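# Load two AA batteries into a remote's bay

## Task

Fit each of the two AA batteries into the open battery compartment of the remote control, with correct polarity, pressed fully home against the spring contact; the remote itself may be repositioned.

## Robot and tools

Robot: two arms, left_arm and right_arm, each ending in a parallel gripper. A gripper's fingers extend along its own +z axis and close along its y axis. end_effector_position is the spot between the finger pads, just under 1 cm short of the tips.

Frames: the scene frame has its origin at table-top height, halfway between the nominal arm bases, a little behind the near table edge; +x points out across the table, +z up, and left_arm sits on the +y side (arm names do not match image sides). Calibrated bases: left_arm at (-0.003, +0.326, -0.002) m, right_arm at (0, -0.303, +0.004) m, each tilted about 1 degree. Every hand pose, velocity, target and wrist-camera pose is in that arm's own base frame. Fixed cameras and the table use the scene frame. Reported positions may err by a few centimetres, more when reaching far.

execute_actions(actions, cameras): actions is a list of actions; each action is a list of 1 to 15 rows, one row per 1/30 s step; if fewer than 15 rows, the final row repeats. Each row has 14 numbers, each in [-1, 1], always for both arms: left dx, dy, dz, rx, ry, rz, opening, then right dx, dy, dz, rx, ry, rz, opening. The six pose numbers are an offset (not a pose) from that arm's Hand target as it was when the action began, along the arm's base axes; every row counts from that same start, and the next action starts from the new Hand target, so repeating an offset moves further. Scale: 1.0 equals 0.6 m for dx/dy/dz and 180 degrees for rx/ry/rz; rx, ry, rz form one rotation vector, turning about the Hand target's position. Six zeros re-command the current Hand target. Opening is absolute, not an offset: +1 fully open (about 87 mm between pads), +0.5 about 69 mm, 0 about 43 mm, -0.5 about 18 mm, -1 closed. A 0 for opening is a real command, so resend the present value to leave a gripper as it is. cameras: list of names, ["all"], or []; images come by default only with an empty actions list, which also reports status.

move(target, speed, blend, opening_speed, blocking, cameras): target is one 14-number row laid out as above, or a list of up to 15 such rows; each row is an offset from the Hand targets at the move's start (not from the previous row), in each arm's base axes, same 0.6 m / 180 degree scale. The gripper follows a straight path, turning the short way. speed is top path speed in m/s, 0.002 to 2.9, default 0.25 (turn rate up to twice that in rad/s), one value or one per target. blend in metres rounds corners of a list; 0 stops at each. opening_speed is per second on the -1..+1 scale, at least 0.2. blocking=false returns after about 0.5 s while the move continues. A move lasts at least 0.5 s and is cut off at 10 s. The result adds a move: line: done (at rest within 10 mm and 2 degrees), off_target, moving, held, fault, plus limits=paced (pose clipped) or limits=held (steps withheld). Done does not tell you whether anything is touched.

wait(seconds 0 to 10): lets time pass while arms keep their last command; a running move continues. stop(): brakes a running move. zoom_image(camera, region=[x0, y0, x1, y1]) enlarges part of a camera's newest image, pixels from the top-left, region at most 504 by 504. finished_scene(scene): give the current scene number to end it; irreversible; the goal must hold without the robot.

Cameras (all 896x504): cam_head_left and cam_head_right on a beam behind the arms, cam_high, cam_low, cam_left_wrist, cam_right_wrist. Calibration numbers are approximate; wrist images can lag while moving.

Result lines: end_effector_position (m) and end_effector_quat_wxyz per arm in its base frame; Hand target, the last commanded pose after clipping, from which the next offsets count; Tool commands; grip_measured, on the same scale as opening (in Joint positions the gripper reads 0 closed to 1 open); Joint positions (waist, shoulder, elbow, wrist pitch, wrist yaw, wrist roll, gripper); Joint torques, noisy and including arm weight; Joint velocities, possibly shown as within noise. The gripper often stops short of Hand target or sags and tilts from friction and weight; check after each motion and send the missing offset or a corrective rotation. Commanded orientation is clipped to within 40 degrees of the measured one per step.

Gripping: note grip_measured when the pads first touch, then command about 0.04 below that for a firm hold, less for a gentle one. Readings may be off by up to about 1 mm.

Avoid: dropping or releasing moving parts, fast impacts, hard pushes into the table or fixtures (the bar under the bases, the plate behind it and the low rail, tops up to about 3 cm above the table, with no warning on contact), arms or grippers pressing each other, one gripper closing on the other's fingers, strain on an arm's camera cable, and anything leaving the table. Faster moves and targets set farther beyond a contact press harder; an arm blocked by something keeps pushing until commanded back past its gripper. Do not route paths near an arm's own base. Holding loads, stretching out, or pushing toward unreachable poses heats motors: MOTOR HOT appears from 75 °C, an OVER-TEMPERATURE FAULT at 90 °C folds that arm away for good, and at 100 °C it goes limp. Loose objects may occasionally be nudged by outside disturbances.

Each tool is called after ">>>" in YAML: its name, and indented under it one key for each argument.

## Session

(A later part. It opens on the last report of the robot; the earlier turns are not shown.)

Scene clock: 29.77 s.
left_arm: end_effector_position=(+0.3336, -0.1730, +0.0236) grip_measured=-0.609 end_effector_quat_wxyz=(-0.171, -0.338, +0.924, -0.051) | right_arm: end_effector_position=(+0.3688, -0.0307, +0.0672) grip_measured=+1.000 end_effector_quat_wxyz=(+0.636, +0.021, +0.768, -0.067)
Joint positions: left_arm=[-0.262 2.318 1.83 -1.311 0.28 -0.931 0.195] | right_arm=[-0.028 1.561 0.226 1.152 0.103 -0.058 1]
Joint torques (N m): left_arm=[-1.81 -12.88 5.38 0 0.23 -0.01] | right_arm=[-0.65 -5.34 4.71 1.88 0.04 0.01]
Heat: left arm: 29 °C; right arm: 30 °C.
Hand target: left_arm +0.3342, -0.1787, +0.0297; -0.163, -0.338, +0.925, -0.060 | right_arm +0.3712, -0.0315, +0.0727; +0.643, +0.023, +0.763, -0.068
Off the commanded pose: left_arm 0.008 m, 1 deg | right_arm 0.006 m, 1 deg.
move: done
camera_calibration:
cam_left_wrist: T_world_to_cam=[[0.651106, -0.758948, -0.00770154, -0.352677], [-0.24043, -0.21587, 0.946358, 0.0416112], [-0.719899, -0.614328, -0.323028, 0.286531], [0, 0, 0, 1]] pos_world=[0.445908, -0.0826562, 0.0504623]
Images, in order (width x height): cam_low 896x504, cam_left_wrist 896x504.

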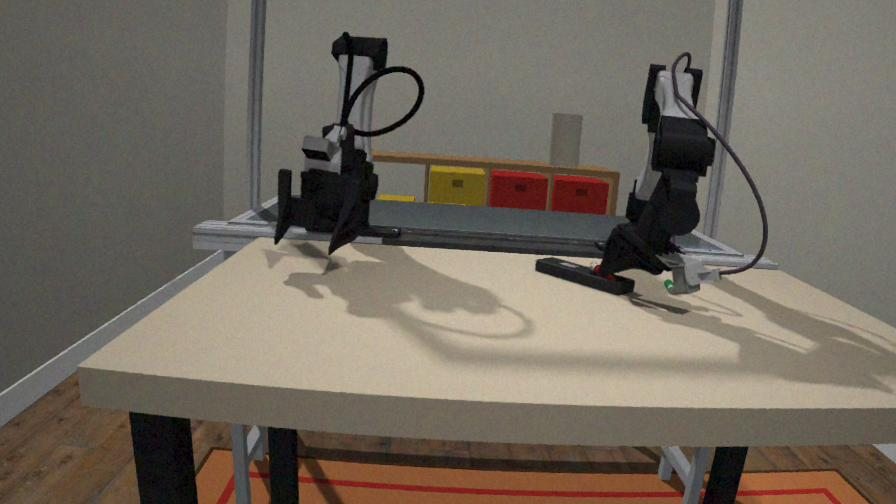

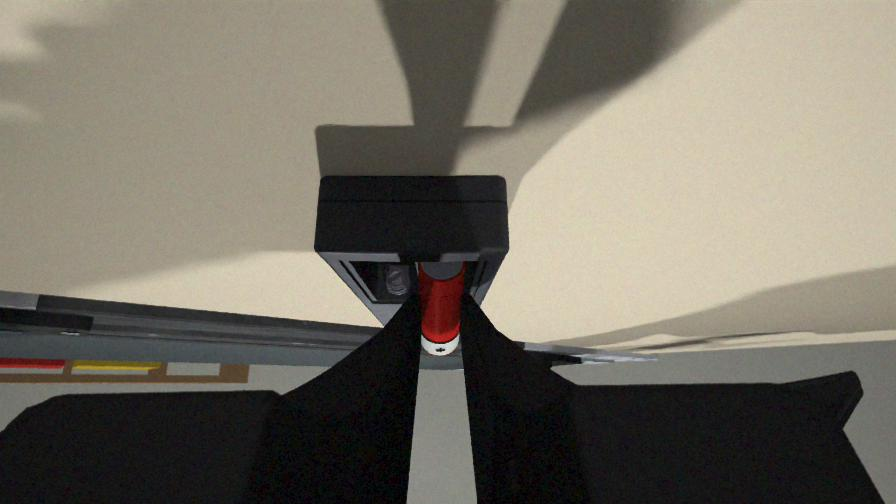

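>>> move:
  target:
    - [0,0,-0.005,0,0,0,-0.65,0,0,0,0,0,0,1]
    - [0.0115,0.01,-0.005,0,0,0,-0.65,0,0,0,0,0,0,1]
  speed: 0.05
  cameras: ["cam_left_wrist","cam_low"]

>>> zoom_image:
  camera: "cam_left_wrist"
  region: [320, 150, 540, 350]

>>> zoom_image:
  camera: "cam_low"
  region: [520, 210, 670, 310]

Scene clock: 31.30 s.
left_arm: end_effector_position=(+0.3333, -0.1729, +0.0217) grip_measured=-0.609 end_effector_quat_wxyz=(-0.171, -0.338, +0.924, -0.052) | right_arm: end_effector_position=(+0.3688, -0.0307, +0.0672) grip_measured=+1.000 end_effector_quat_wxyz=(+0.636, +0.021, +0.768, -0.067)
Joint positions: left_arm=[-0.262 2.318 1.823 -1.303 0.28 -0.931 0.195] | right_arm=[-0.028 1.561 0.226 1.152 0.103 -0.058 1]
Joint torques (N m): left_arm=[-0.18 -10.86 8.72 -0.18 0.18 0.19] | right_arm=[-0.65 -5.34 4.67 1.88 0.04 0.01]
Heat: left arm: 29 °C; right arm: 30 °C.
Hand target: left_arm +0.3410, -0.1727, +0.0267; -0.164, -0.338, +0.925, -0.060 | right_arm +0.3712, -0.0315, +0.0727; +0.643, +0.023, +0.763, -0.068
Off the commanded pose: left_arm 0.009 m, 1 deg | right_arm 0.006 m, 1 deg.
move: done
camera_calibration:
cam_left_wrist: T_world_to_cam=[[0.651058, -0.758995, -0.0070846, -0.352432], [-0.241126, -0.215668, 0.946227, 0.043691], [-0.719709, -0.61434, -0.323426, 0.285697], [0, 0, 0, 1]] pos_world=[0.445608, -0.0825563, 0.0485635]
Images, in order (width x height): cam_low 896x504, cam_left_wrist 896x504.

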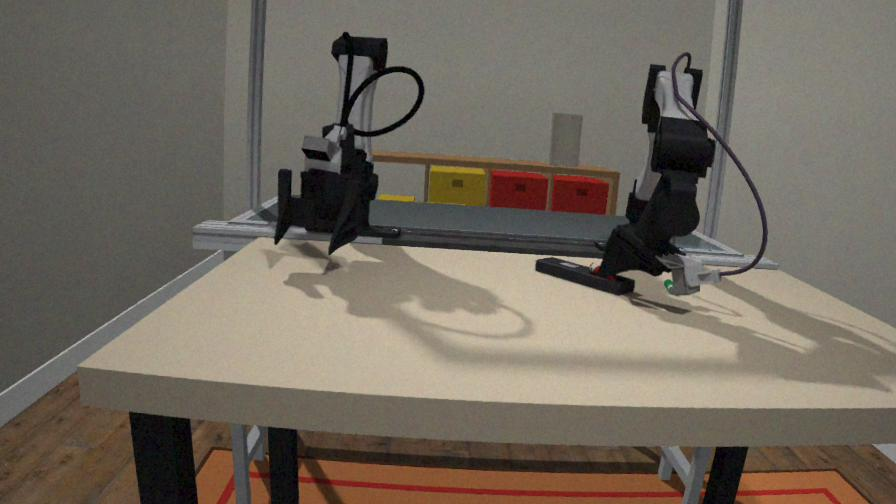

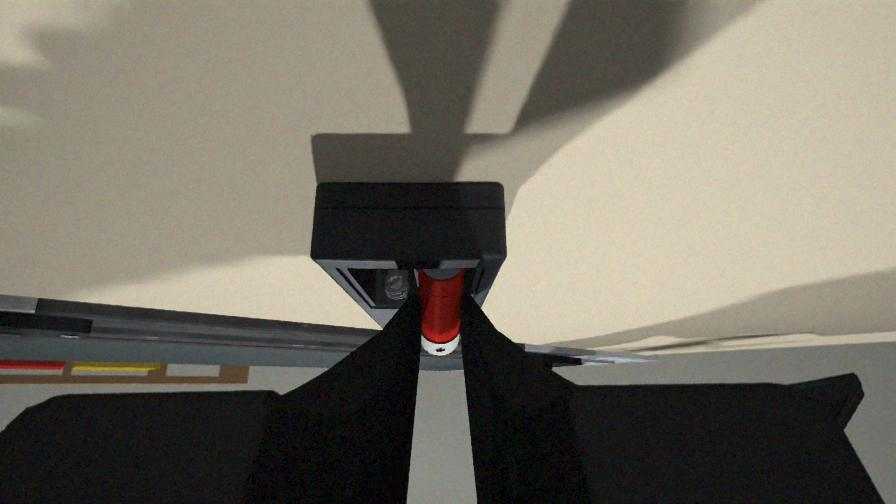

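Scaled by 2.291 from the camera's 896x504 image, which has a finer 1280x720 frame.

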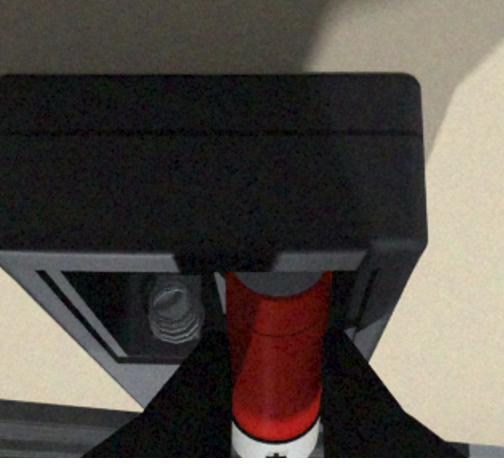

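Scaled by 3.360 from the camera's 896x504 image, which has a finer 1280x720 frame.

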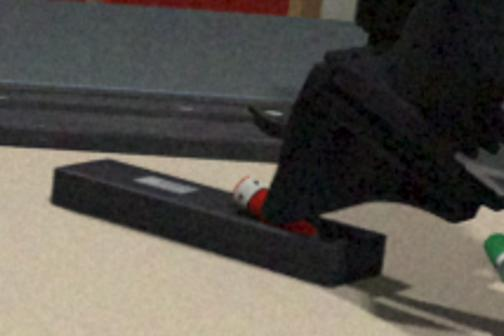

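>>> move:
  target:
    - [0.006,0.008,-0.002,0,0,0,-0.65,0,0,0,0,0,0,1]
    - [0.009,0.01,-0.006,0.043,-0.051,0,-0.65,0,0,0,0,0,0,1]
  speed: 0.05
  cameras: ["cam_left_wrist","cam_low"]

>>> zoom_image:
  camera: "cam_left_wrist"
  region: [320, 150, 540, 350]

>>> zoom_image:
  camera: "cam_low"
  region: [520, 210, 670, 310]

Scene clock: 34.70 s.
left_arm: end_effector_position=(+0.3404, -0.1646, +0.0198) grip_measured=-0.610 end_effector_quat_wxyz=(-0.095, -0.342, +0.935, -0.023) | right_arm: end_effector_position=(+0.3688, -0.0307, +0.0672) grip_measured=+1.000 end_effector_quat_wxyz=(+0.636, +0.021, +0.768, -0.067)
Joint positions: left_arm=[-0.29 2.234 1.737 -1.198 0.15 -0.982 0.195] | right_arm=[-0.028 1.561 0.226 1.152 0.103 -0.058 1]
Joint torques (N m): left_arm=[-2.1 -12.9 4.97 0.43 -0.21 -0.02] | right_arm=[-0.68 -5.33 4.71 1.87 0.04 0.01]
Heat: left arm: 30 °C; right arm: 31 °C.
Hand target: left_arm +0.3464, -0.1667, +0.0230; -0.066, -0.342, +0.937, -0.025 | right_arm +0.3712, -0.0315, +0.0727; +0.643, +0.023, +0.763, -0.068
Off the commanded pose: left_arm 0.007 m, 3 deg | right_arm 0.006 m, 1 deg.
move: off_target (left_arm)
camera_calibration:
cam_left_wrist: T_world_to_cam=[[0.650638, -0.759359, -0.00667015, -0.350734], [-0.356094, -0.312844, 0.880526, 0.0733921], [-0.670722, -0.570528, -0.473951, 0.288893], [0, 0, 0, 1]] pos_world=[0.448102, -0.0785516, 0.0699579]
Images, in order (width x height): cam_low 896x504, cam_left_wrist 896x504.

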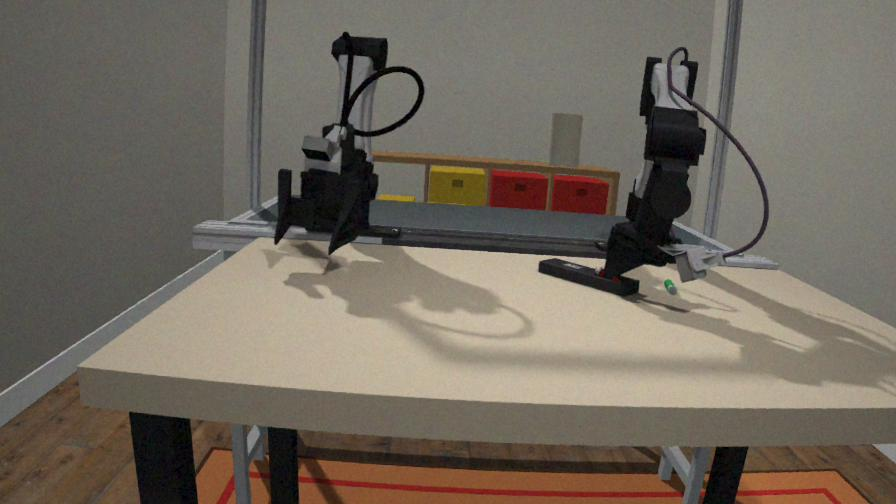

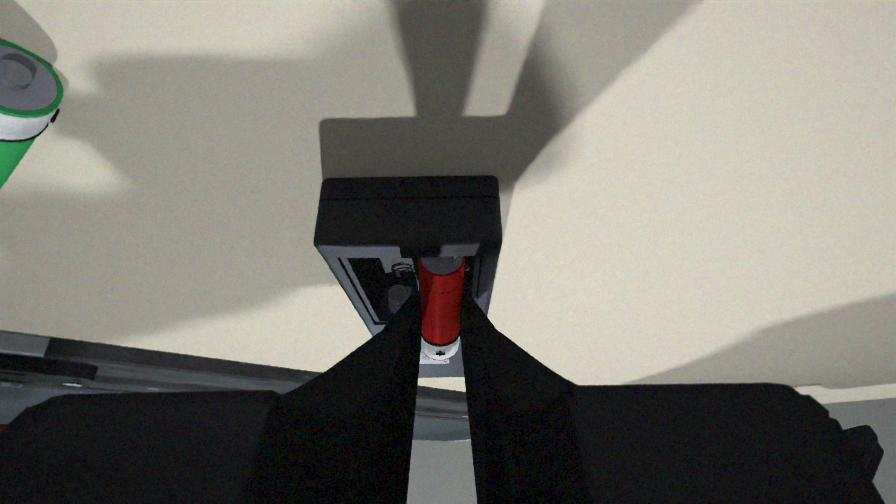

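Scaled by 2.291 from the camera's 896x504 image, which has a finer 1280x720 frame.

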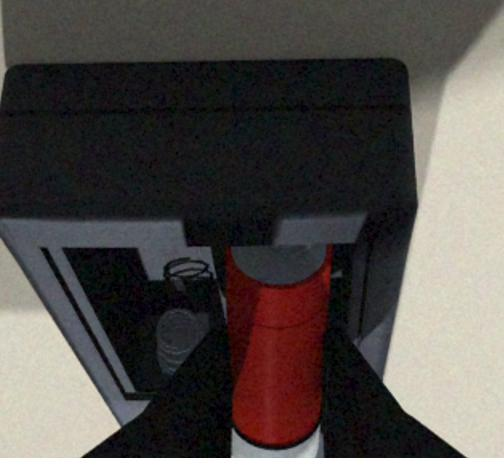

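Scaled by 3.360 from the camera's 896x504 image, which has a finer 1280x720 frame.

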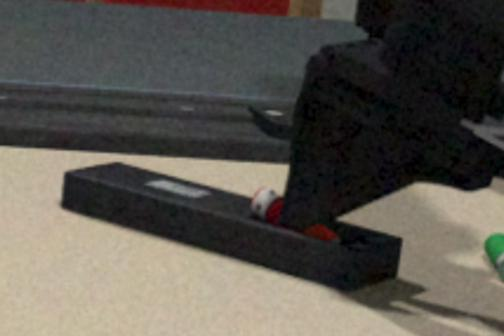

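>>> zoom_image:
  camera: "cam_left_wrist"
  region: [390, 280, 490, 380]

>>> zoom_image:
  camera: "cam_low"
  region: [580, 250, 640, 300]

>>> execute_actions:
  actions: []

>>> zoom_image:
  camera: "cam_head_right"
  region: [230, 230, 350, 330]

>>> zoom_image:
  camera: "cam_high"
  region: [490, 190, 590, 290]

Scaled by 5.040 from the camera's 896x504 image, which has a finer 1280x720 frame.

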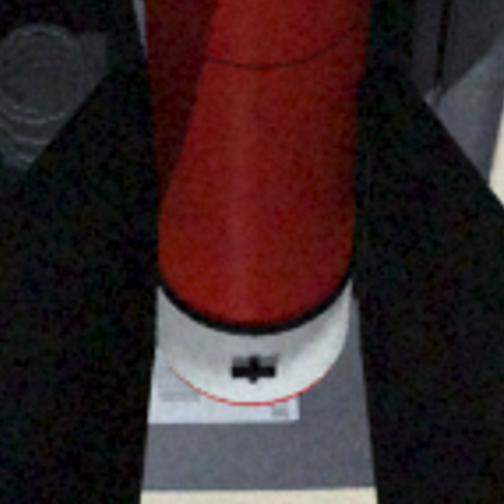

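Scaled by 8.400 from the camera's 896x504 image, which has a finer 1280x720 frame.

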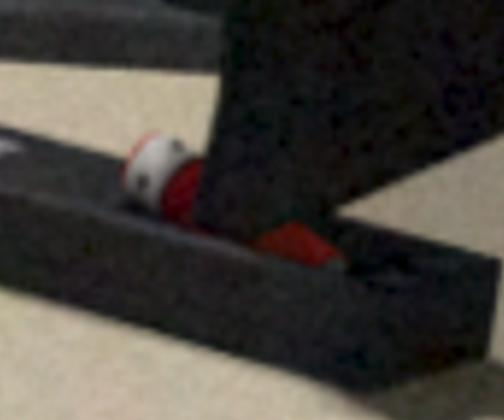

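Scene clock: 35.57 s.
left_arm: end_effector_position=(+0.3404, -0.1646, +0.0198) grip_measured=-0.610 end_effector_quat_wxyz=(-0.095, -0.342, +0.935, -0.023) | right_arm: end_effector_position=(+0.3688, -0.0307, +0.0672) grip_measured=+1.000 end_effector_quat_wxyz=(+0.636, +0.021, +0.768, -0.067)
Joint positions: left_arm=[-0.29 2.234 1.737 -1.198 0.15 -0.982 0.195] | right_arm=[-0.028 1.561 0.226 1.152 0.103 -0.058 1]
Joint velocities: within noise
Joint torques (N m): left_arm=[-2.09 -12.9 4.97 0.43 -0.22 -0.04] | right_arm=[-0.66 -5.33 4.7 1.88 0.04 0]
Heat: left arm: 30 °C; right arm: 31 °C.
Hand target: left_arm +0.3464, -0.1667, +0.0230; -0.066, -0.342, +0.937, -0.025 | right_arm +0.3712, -0.0315, +0.0727; +0.643, +0.023, +0.763, -0.068
Tool commands: left_gripper/opening=-0.65 right_gripper/opening=+1.0
Off the commanded pose: left_arm 0.007 m, 3 deg | right_arm 0.006 m, 1 deg.
camera_calibration:
cam_left_wrist: T_world_to_cam=[[0.650638, -0.759359, -0.00667015, -0.350734], [-0.356094, -0.312844, 0.880526, 0.0733921], [-0.670722, -0.570528, -0.473951, 0.288893], [0, 0, 0, 1]] pos_world=[0.448102, -0.0785516, 0.0699579]
cam_right_wrist: T_world_to_cam=[[-0.120893, -0.989329, 0.0813242, 0.00694071], [-0.890783, 0.0719678, -0.448693, 0.374144], [0.438052, -0.126686, -0.889978, 0.0371898], [0, 0, 0, 1]] pos_world=[0.317829, -0.0153482, 0.200409]

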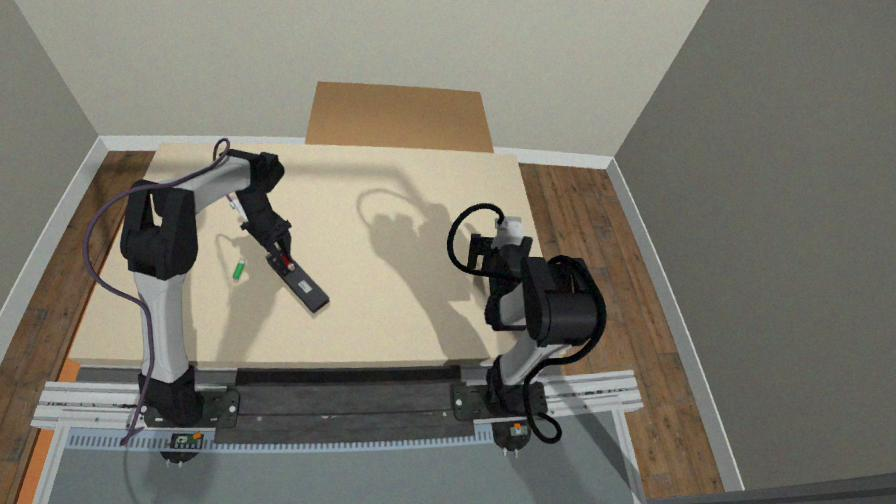

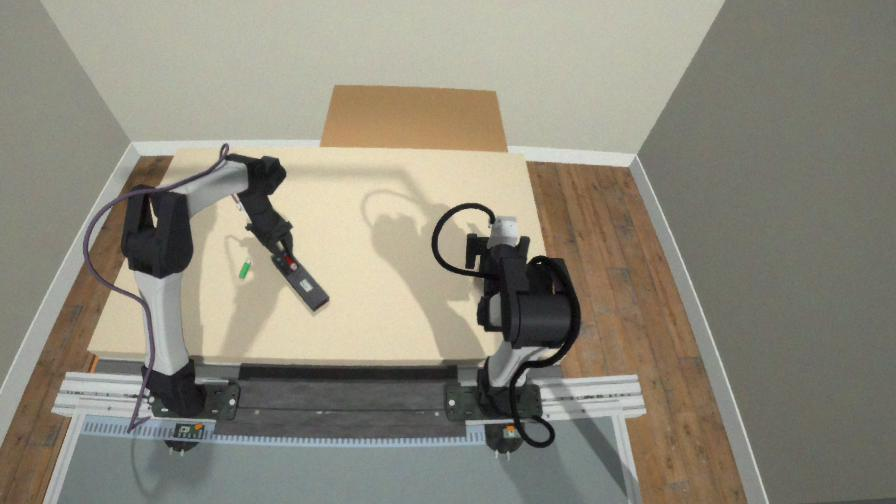

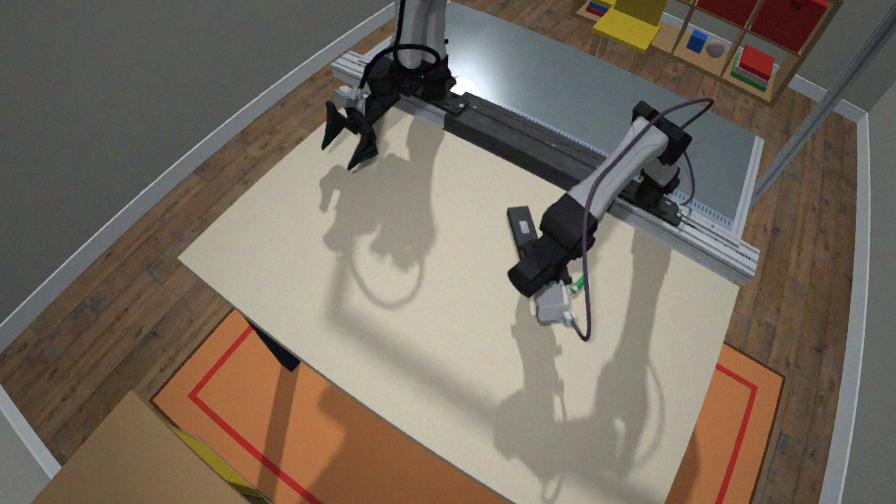

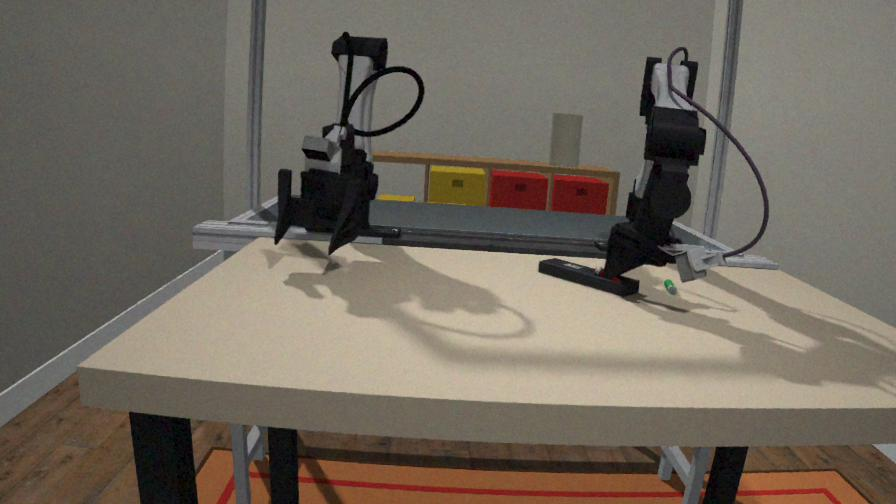

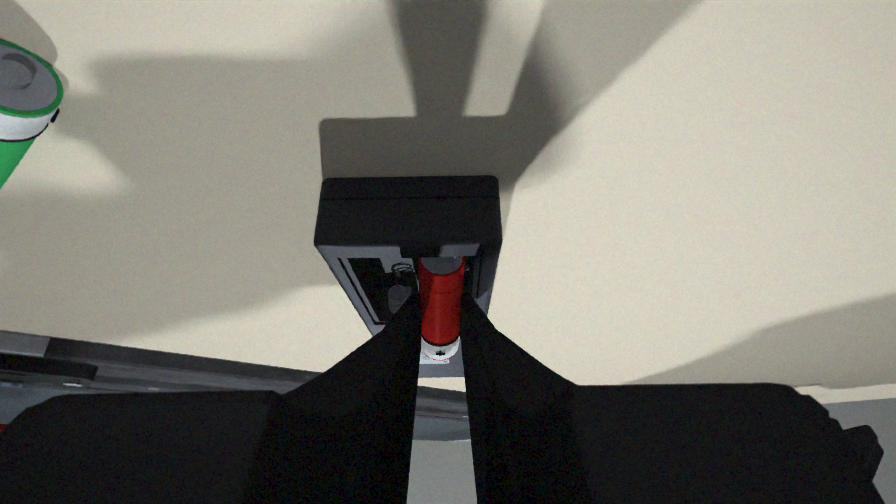

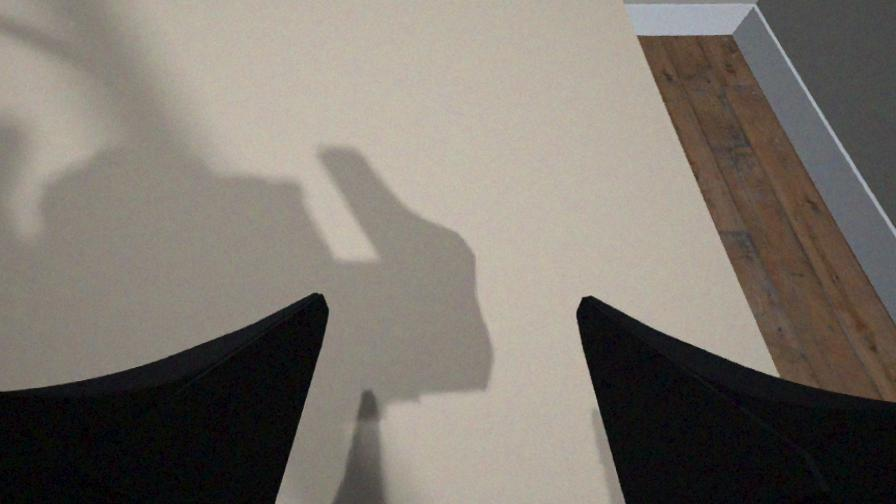

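Scaled by 4.200 from the camera's 896x504 image, which has a finer 1280x720 frame.

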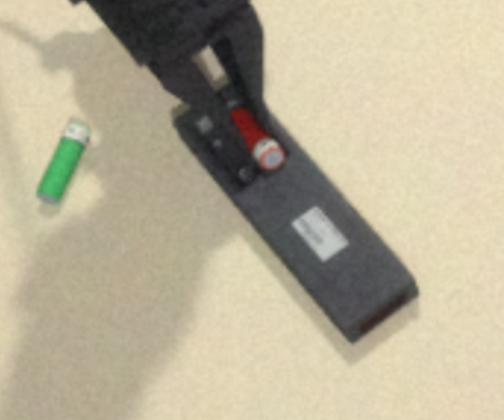

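Scaled by 5.040 from the camera's 896x504 image, which has a finer 1280x720 frame.

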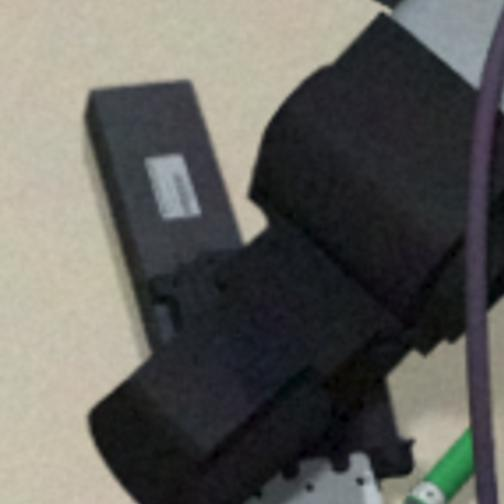

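>>> move:
  target:
    - [0,0,0,0,0,0,-0.65,-0.305,0.624,0.13,-0.056,0.2546,0.2483,1]
  cameras: ["cam_right_wrist","cam_head_right","cam_high","cam_left_wrist"]

Scene clock: 39.43 s.
left_arm: end_effector_position=(+0.3404, -0.1646, +0.0198) grip_measured=-0.610 end_effector_quat_wxyz=(-0.095, -0.342, +0.935, -0.023) | right_arm: end_effector_position=(+0.1901, +0.3374, +0.1436) grip_measured=+1.000 end_effector_quat_wxyz=(+0.283, -0.347, +0.889, +0.099)
Joint positions: left_arm=[-0.29 2.234 1.737 -1.198 0.15 -0.982 0.195] | right_arm=[1.132 1.626 1.373 -0.751 0.238 0.319 1]
Joint torques (N m): left_arm=[-2.1 -12.88 5 0.43 -0.2 -0.06] | right_arm=[-0.28 -7.41 9.81 1.02 -0.02 0.14]
Heat: left arm: 29 °C; right arm: 31 °C.
Hand target: left_arm +0.3464, -0.1667, +0.0230; -0.066, -0.342, +0.937, -0.025 | right_arm +0.1883, +0.3429, +0.1509; +0.281, -0.342, +0.890, +0.108
Off the commanded pose: left_arm 0.007 m, 3 deg | right_arm 0.009 m, 1 deg.
move: off_target (left_arm)
camera_calibration:
cam_left_wrist: T_world_to_cam=[[0.650638, -0.759359, -0.00667015, -0.350734], [-0.356094, -0.312844, 0.880526, 0.0733921], [-0.670722, -0.570528, -0.473951, 0.288893], [0, 0, 0, 1]] pos_world=[0.448102, -0.0785516, 0.0699579]
cam_right_wrist: T_world_to_cam=[[0.673095, -0.739066, 0.0269251, 0.115732], [-0.709046, -0.634549, 0.307573, 0.317951], [-0.210232, -0.226117, -0.951143, 0.395652], [0, 0, 0, 1]] pos_world=[0.230722, 0.376753, 0.275413]
Images, in order (width x height): cam_head_right 896x504, cam_high 896x504, cam_left_wrist 896x504, cam_right_wrist 896x504.

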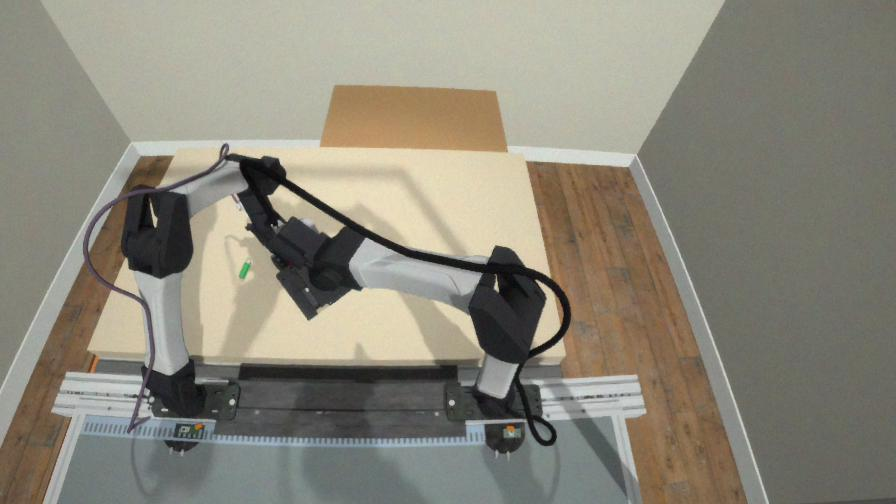

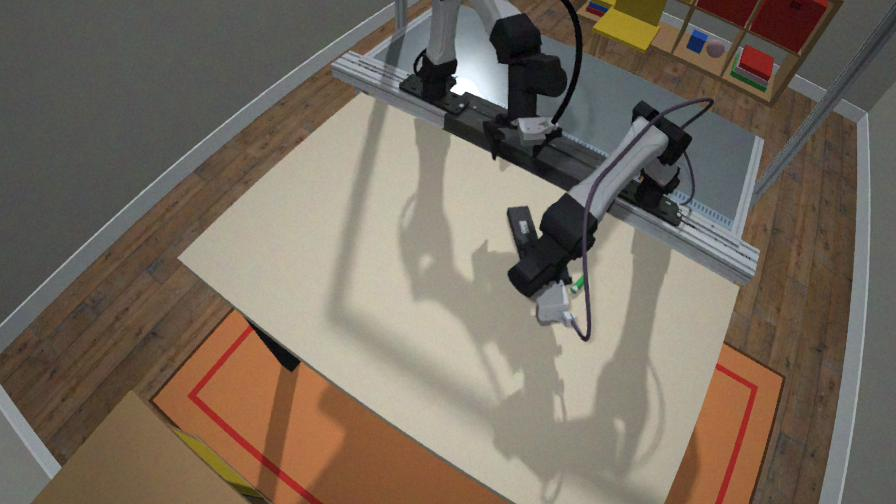

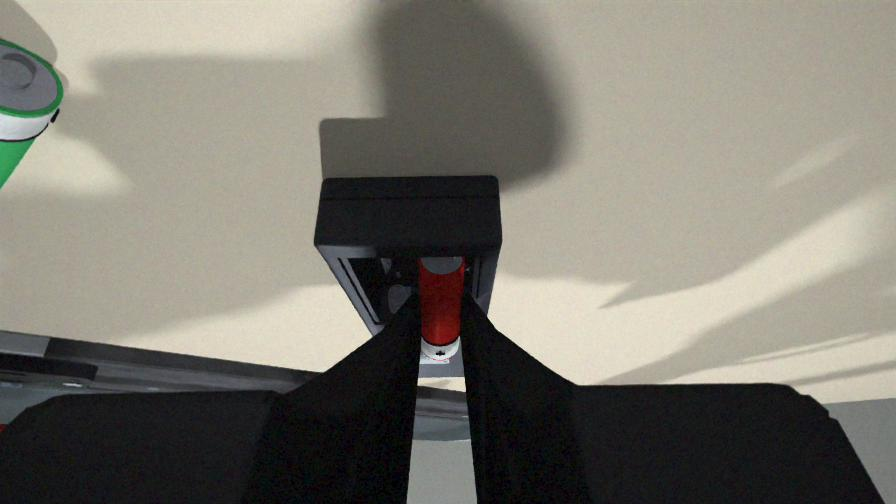

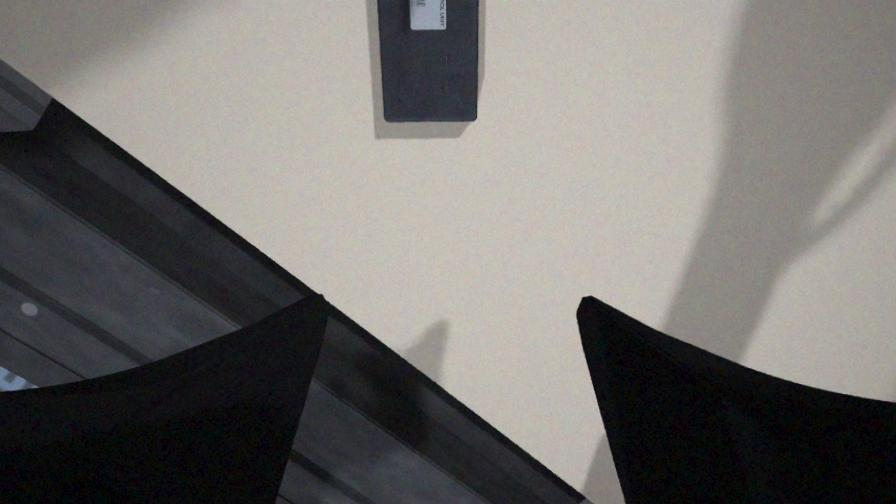

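>>> move:
  target:
    - [0,0,0.08,0,0,0,-0.65,0,0,0,0,0,0,1]
    - [0,0,0.08,0,0,0,-0.65,0.05,0.045,-0.1,0,0,0,1]
    - [0,0,0.08,0,0,0,-0.65,0.09,0.087,-0.19,0,0,0,1]
  speed: 0.12
  cameras: ["cam_right_wrist","cam_low","cam_left_wrist"]

Scene clock: 43.50 s.
left_arm: end_effector_position=(+0.3399, -0.1617, +0.0542) grip_measured=-0.610 end_effector_quat_wxyz=(-0.089, -0.342, +0.935, -0.013) | right_arm: end_effector_position=(+0.2381, +0.3888, +0.0349) grip_measured=+1.000 end_effector_quat_wxyz=(+0.273, -0.340, +0.894, +0.097)
Joint positions: left_arm=[-0.292 2.203 1.829 -1.325 0.128 -0.985 0.195] | right_arm=[1.073 1.969 1.363 -0.408 0.201 0.288 1]
Joint torques (N m): left_arm=[-1.85 -13.2 8.69 0.02 -0.01 -0.01] | right_arm=[-1.02 -10.48 6.72 1.4 0.01 -0.11]
Heat: left arm: 31 °C; right arm: 31 °C.
Hand target: left_arm +0.3463, -0.1667, +0.0711; -0.066, -0.342, +0.937, -0.025 | right_arm +0.2423, +0.3950, +0.0368; +0.281, -0.342, +0.890, +0.108
Off the commanded pose: left_arm 0.019 m, 3 deg | right_arm 0.008 m, 2 deg.
move: off_target (left_arm)
camera_calibration:
cam_left_wrist: T_world_to_cam=[[0.64941, -0.760133, -0.0215408, -0.34683], [-0.359214, -0.331611, 0.872353, 0.0422352], [-0.670248, -0.558777, -0.488402, 0.308983], [0, 0, 0, 1]] pos_world=[0.447501, -0.0769785, 0.106593]
cam_right_wrist: T_world_to_cam=[[0.663029, -0.748374, 0.0181361, 0.130623], [-0.711379, -0.62234, 0.326547, 0.41309], [-0.233092, -0.229411, -0.945007, 0.320422], [0, 0, 0, 1]] pos_world=[0.281945, 0.428345, 0.165539]
Images, in order (width x height): cam_low 896x504, cam_left_wrist 896x504, cam_right_wrist 896x504.

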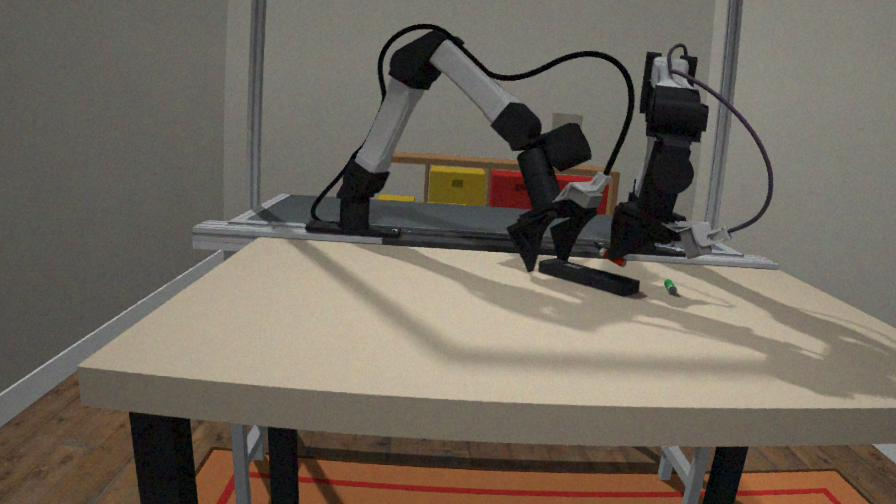

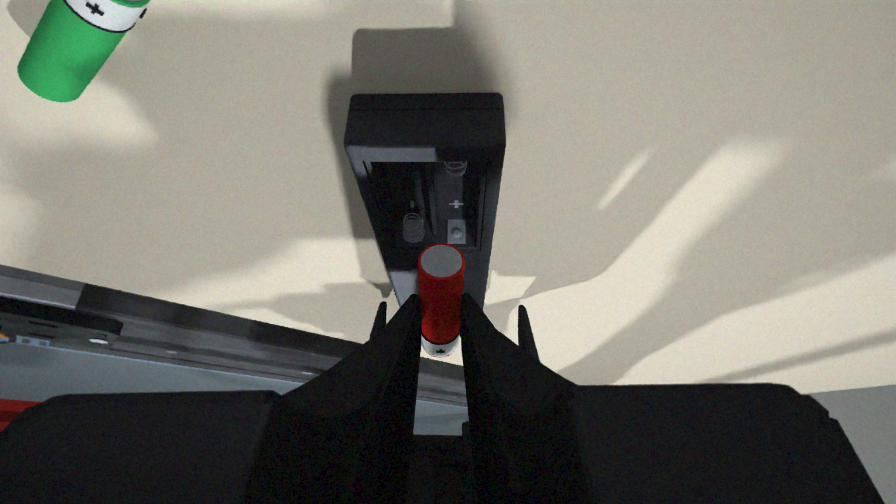

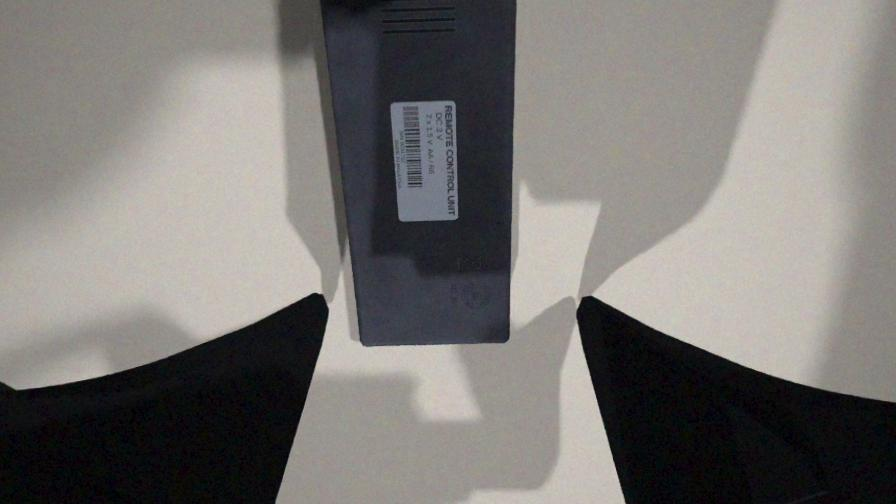

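>>> move:
  target:
    - [0,0,0,0,0,0,-0.65,-0.0005,0.013,-0.023,0,0,0,1]
    - [0,0,0,0,0,0,-0.65,-0.0005,0.013,-0.023,0,0,0,0.06]
  speed: 0.08
  opening_speed: 0.4
  cameras: ["cam_right_wrist","cam_low","cam_left_wrist"]

Scene clock: 47.27 s.
left_arm: end_effector_position=(+0.3399, -0.1617, +0.0542) grip_measured=-0.610 end_effector_quat_wxyz=(-0.089, -0.342, +0.935, -0.013) | right_arm: end_effector_position=(+0.2447, +0.4013, +0.0325) grip_measured=+0.099 end_effector_quat_wxyz=(+0.290, -0.336, +0.889, +0.112)
Joint positions: left_arm=[-0.292 2.203 1.829 -1.325 0.128 -0.985 0.195] | right_arm=[1.073 1.99 1.363 -0.339 0.2 0.288 0.549]
Joint torques (N m): left_arm=[-1.84 -13.23 8.72 0.03 -0.02 -0.02] | right_arm=[-0.12 -8.55 7.06 1.22 0.07 -0.01]
Heat: left arm: 32 °C; right arm: 31 °C.
Hand target: left_arm +0.3463, -0.1667, +0.0711; -0.066, -0.342, +0.937, -0.025 | right_arm +0.2420, +0.4028, +0.0229; +0.281, -0.342, +0.890, +0.108
Off the commanded pose: left_arm 0.019 m, 3 deg | right_arm 0.010 m, 1 deg.
move: off_target (left_arm); target 2's new opening was sent with right_arm's hand 0.011 m and 1 deg from that target
camera_calibration:
cam_left_wrist: T_world_to_cam=[[0.64941, -0.760133, -0.0215408, -0.34683], [-0.359214, -0.331611, 0.872353, 0.0422352], [-0.670248, -0.558777, -0.488402, 0.308983], [0, 0, 0, 1]] pos_world=[0.447501, -0.0769785, 0.106593]
cam_right_wrist: T_world_to_cam=[[0.663305, -0.748348, 0.00114675, 0.136168], [-0.717614, -0.635628, 0.284616, 0.434533], [-0.212263, -0.18961, -0.958641, 0.301987], [0, 0, 0, 1]] pos_world=[0.285607, 0.435362, 0.165666]
Images, in order (width x height): cam_low 896x504, cam_left_wrist 896x504, cam_right_wrist 896x504.

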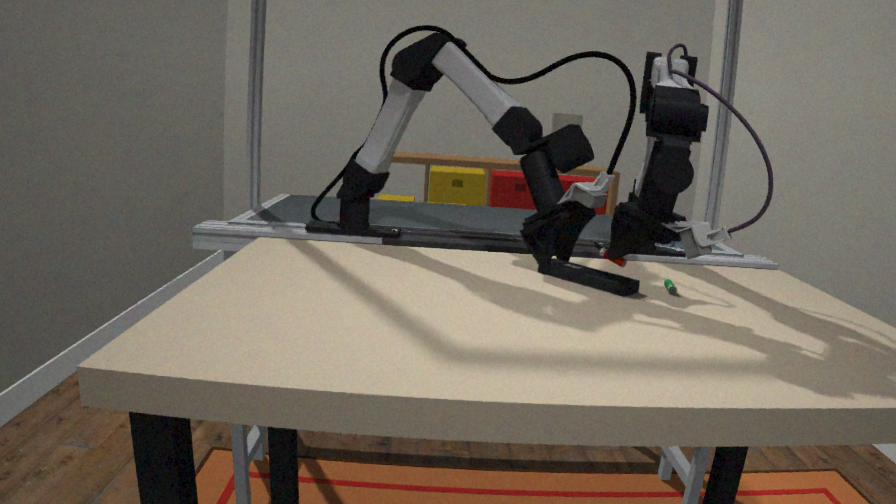

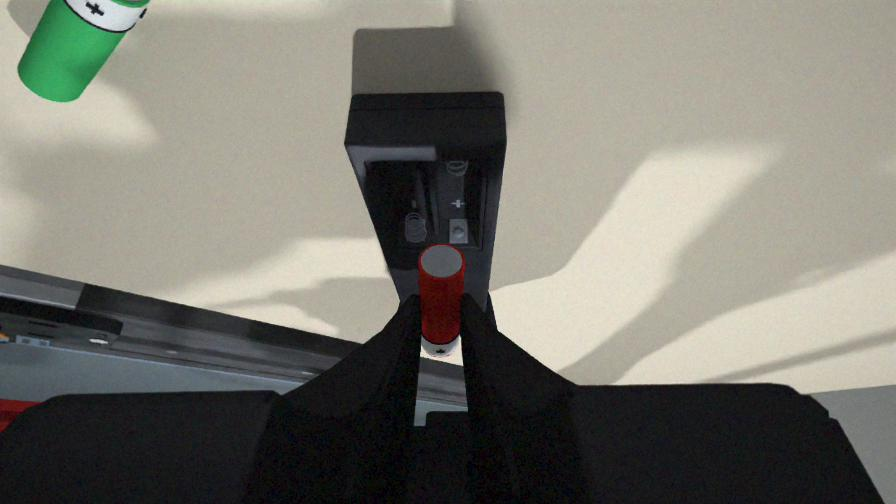

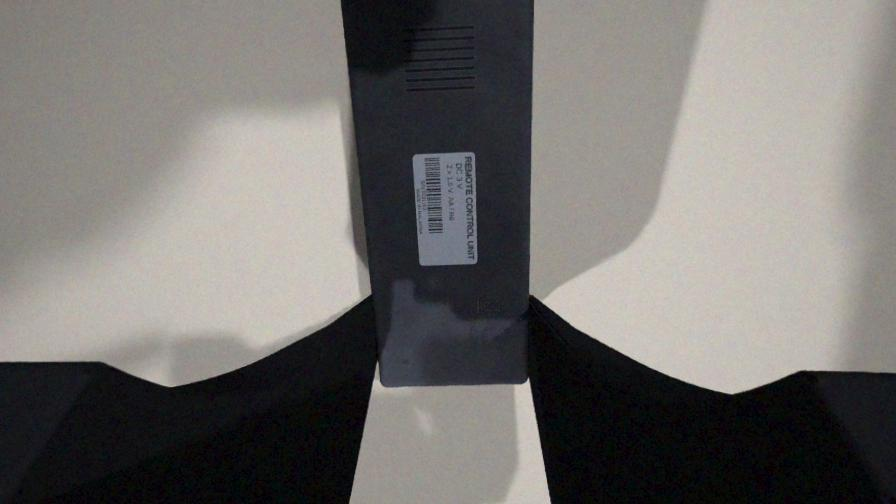

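>>> move:
  target: [-0.003,-0.016,-0.035,-0.0285,0.034,0.011,-0.65,0,0,0,0,0,0,0.06]
  speed: 0.1
  cameras: ["cam_left_wrist"]

>>> zoom_image:
  camera: "cam_left_wrist"
  region: [320, 80, 540, 380]

Scene clock: 49.73 s.
left_arm: end_effector_position=(+0.3377, -0.1738, +0.0460) grip_measured=-0.610 end_effector_quat_wxyz=(-0.133, -0.350, +0.926, -0.041) | right_arm: end_effector_position=(+0.2447, +0.4013, +0.0325) grip_measured=+0.099 end_effector_quat_wxyz=(+0.290, -0.336, +0.889, +0.112)
Joint positions: left_arm=[-0.282 2.252 1.844 -1.33 0.225 -0.985 0.195] | right_arm=[1.073 1.99 1.363 -0.339 0.2 0.288 0.549]
Joint torques (N m): left_arm=[-0.47 -10.11 9.09 -0.07 0.22 0.03] | right_arm=[-0.08 -8.54 7.05 1.21 0.07 -0.02]
Heat: left arm: 33 °C; right arm: 31 °C.
Hand target: left_arm +0.3447, -0.1763, +0.0501; -0.131, -0.356, +0.924, -0.050 | right_arm +0.2420, +0.4028, +0.0229; +0.281, -0.342, +0.890, +0.108
Off the commanded pose: left_arm 0.008 m, 1 deg | right_arm 0.010 m, 1 deg.
move: done
camera_calibration:
cam_left_wrist: T_world_to_cam=[[0.667059, -0.744994, -0.00396765, -0.358912], [-0.293554, -0.267733, 0.917685, 0.0314866], [-0.684732, -0.610985, -0.39729, 0.288393], [0, 0, 0, 1]] pos_world=[0.446131, -0.0827532, 0.084257]
Images, in order (width x height): cam_left_wrist 896x504.

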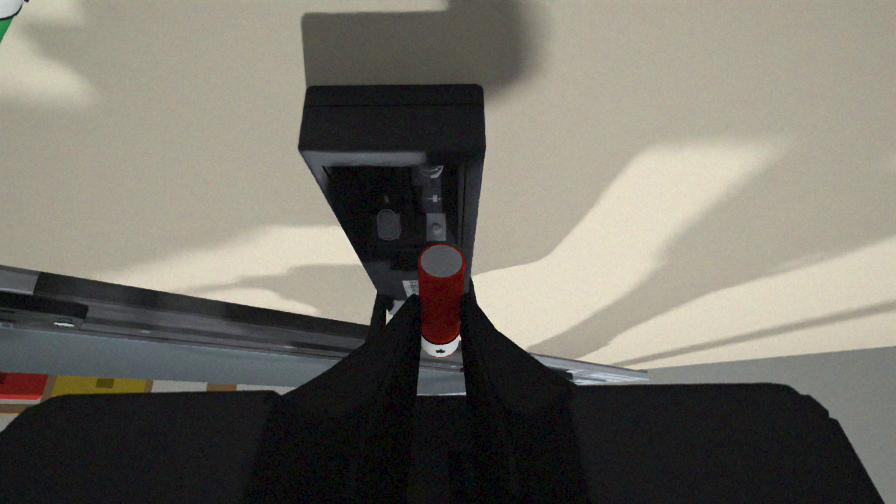

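Scaled by 1.680 from the camera's 896x504 image, which has a finer 1280x720 frame.

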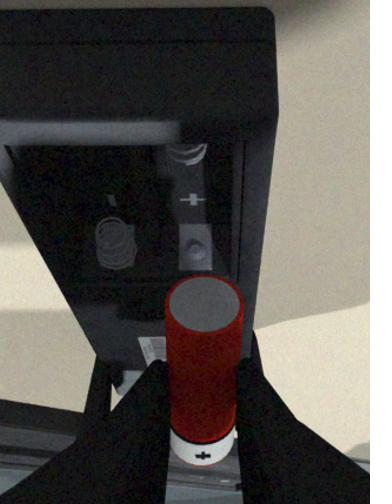

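>>> move:
  target:
    - [-0.001,0.008,0,0,0,0,-0.65,0,0,0,0,0,0,0.06]
    - [-0.001,0.008,-0.024,0,0,0,-0.65,0,0,0,0,0,0,0.06]
  speed: 0.08
  cameras: ["cam_left_wrist"]

>>> zoom_image:
  camera: "cam_left_wrist"
  region: [320, 100, 540, 380]

Scene clock: 51.67 s.
left_arm: end_effector_position=(+0.3427, -0.1714, +0.0413) grip_measured=-0.610 end_effector_quat_wxyz=(-0.127, -0.354, +0.925, -0.046) | right_arm: end_effector_position=(+0.2447, +0.4013, +0.0325) grip_measured=+0.099 end_effector_quat_wxyz=(+0.290, -0.336, +0.889, +0.112)
Joint positions: left_arm=[-0.272 2.255 1.832 -1.301 0.226 -0.985 0.195] | right_arm=[1.073 1.99 1.363 -0.339 0.2 0.288 0.549]
Joint torques (N m): left_arm=[-0.46 -9.87 5.7 0.19 0.2 0.14] | right_arm=[-0.08 -8.54 7.1 1.21 0.07 -0.02]
Heat: left arm: 33 °C; right arm: 31 °C.
Hand target: left_arm +0.3440, -0.1715, +0.0356; -0.131, -0.356, +0.924, -0.049 | right_arm +0.2420, +0.4028, +0.0229; +0.281, -0.342, +0.890, +0.108
Off the commanded pose: left_arm 0.006 m, 1 deg | right_arm 0.010 m, 1 deg.
move: done
camera_calibration:
cam_left_wrist: T_world_to_cam=[[0.674741, -0.737995, 0.00941257, -0.362448], [-0.304081, -0.266352, 0.914654, 0.0418741], [-0.672503, -0.620016, -0.404129, 0.285964], [0, 0, 0, 1]] pos_world=[0.449603, -0.079029, 0.0806777]
Images, in order (width x height): cam_left_wrist 896x504.

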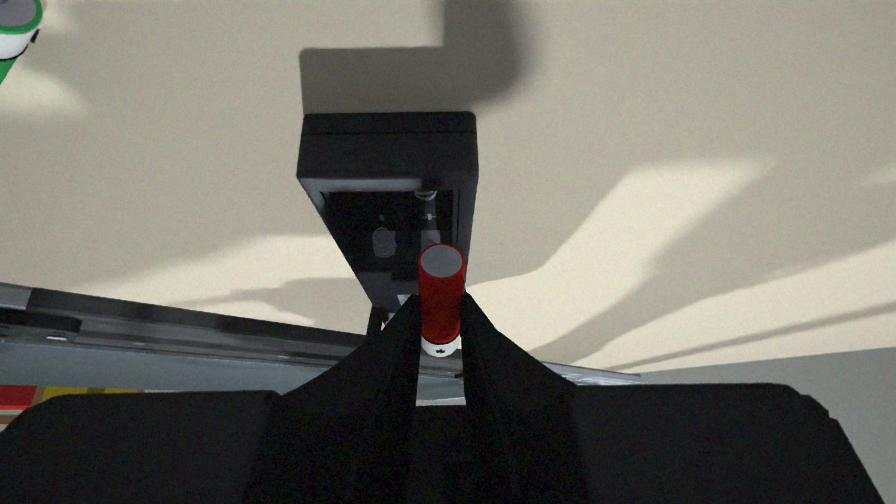

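Scaled by 1.800 from the camera's 896x504 image, which has a finer 1280x720 frame.

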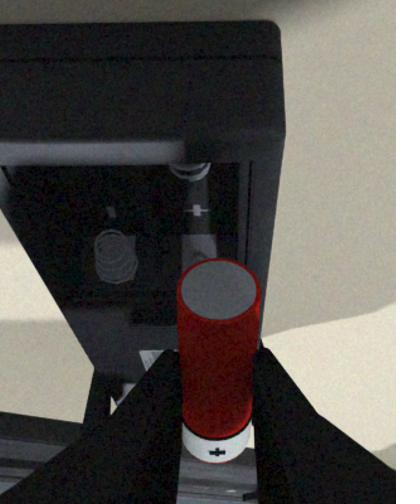

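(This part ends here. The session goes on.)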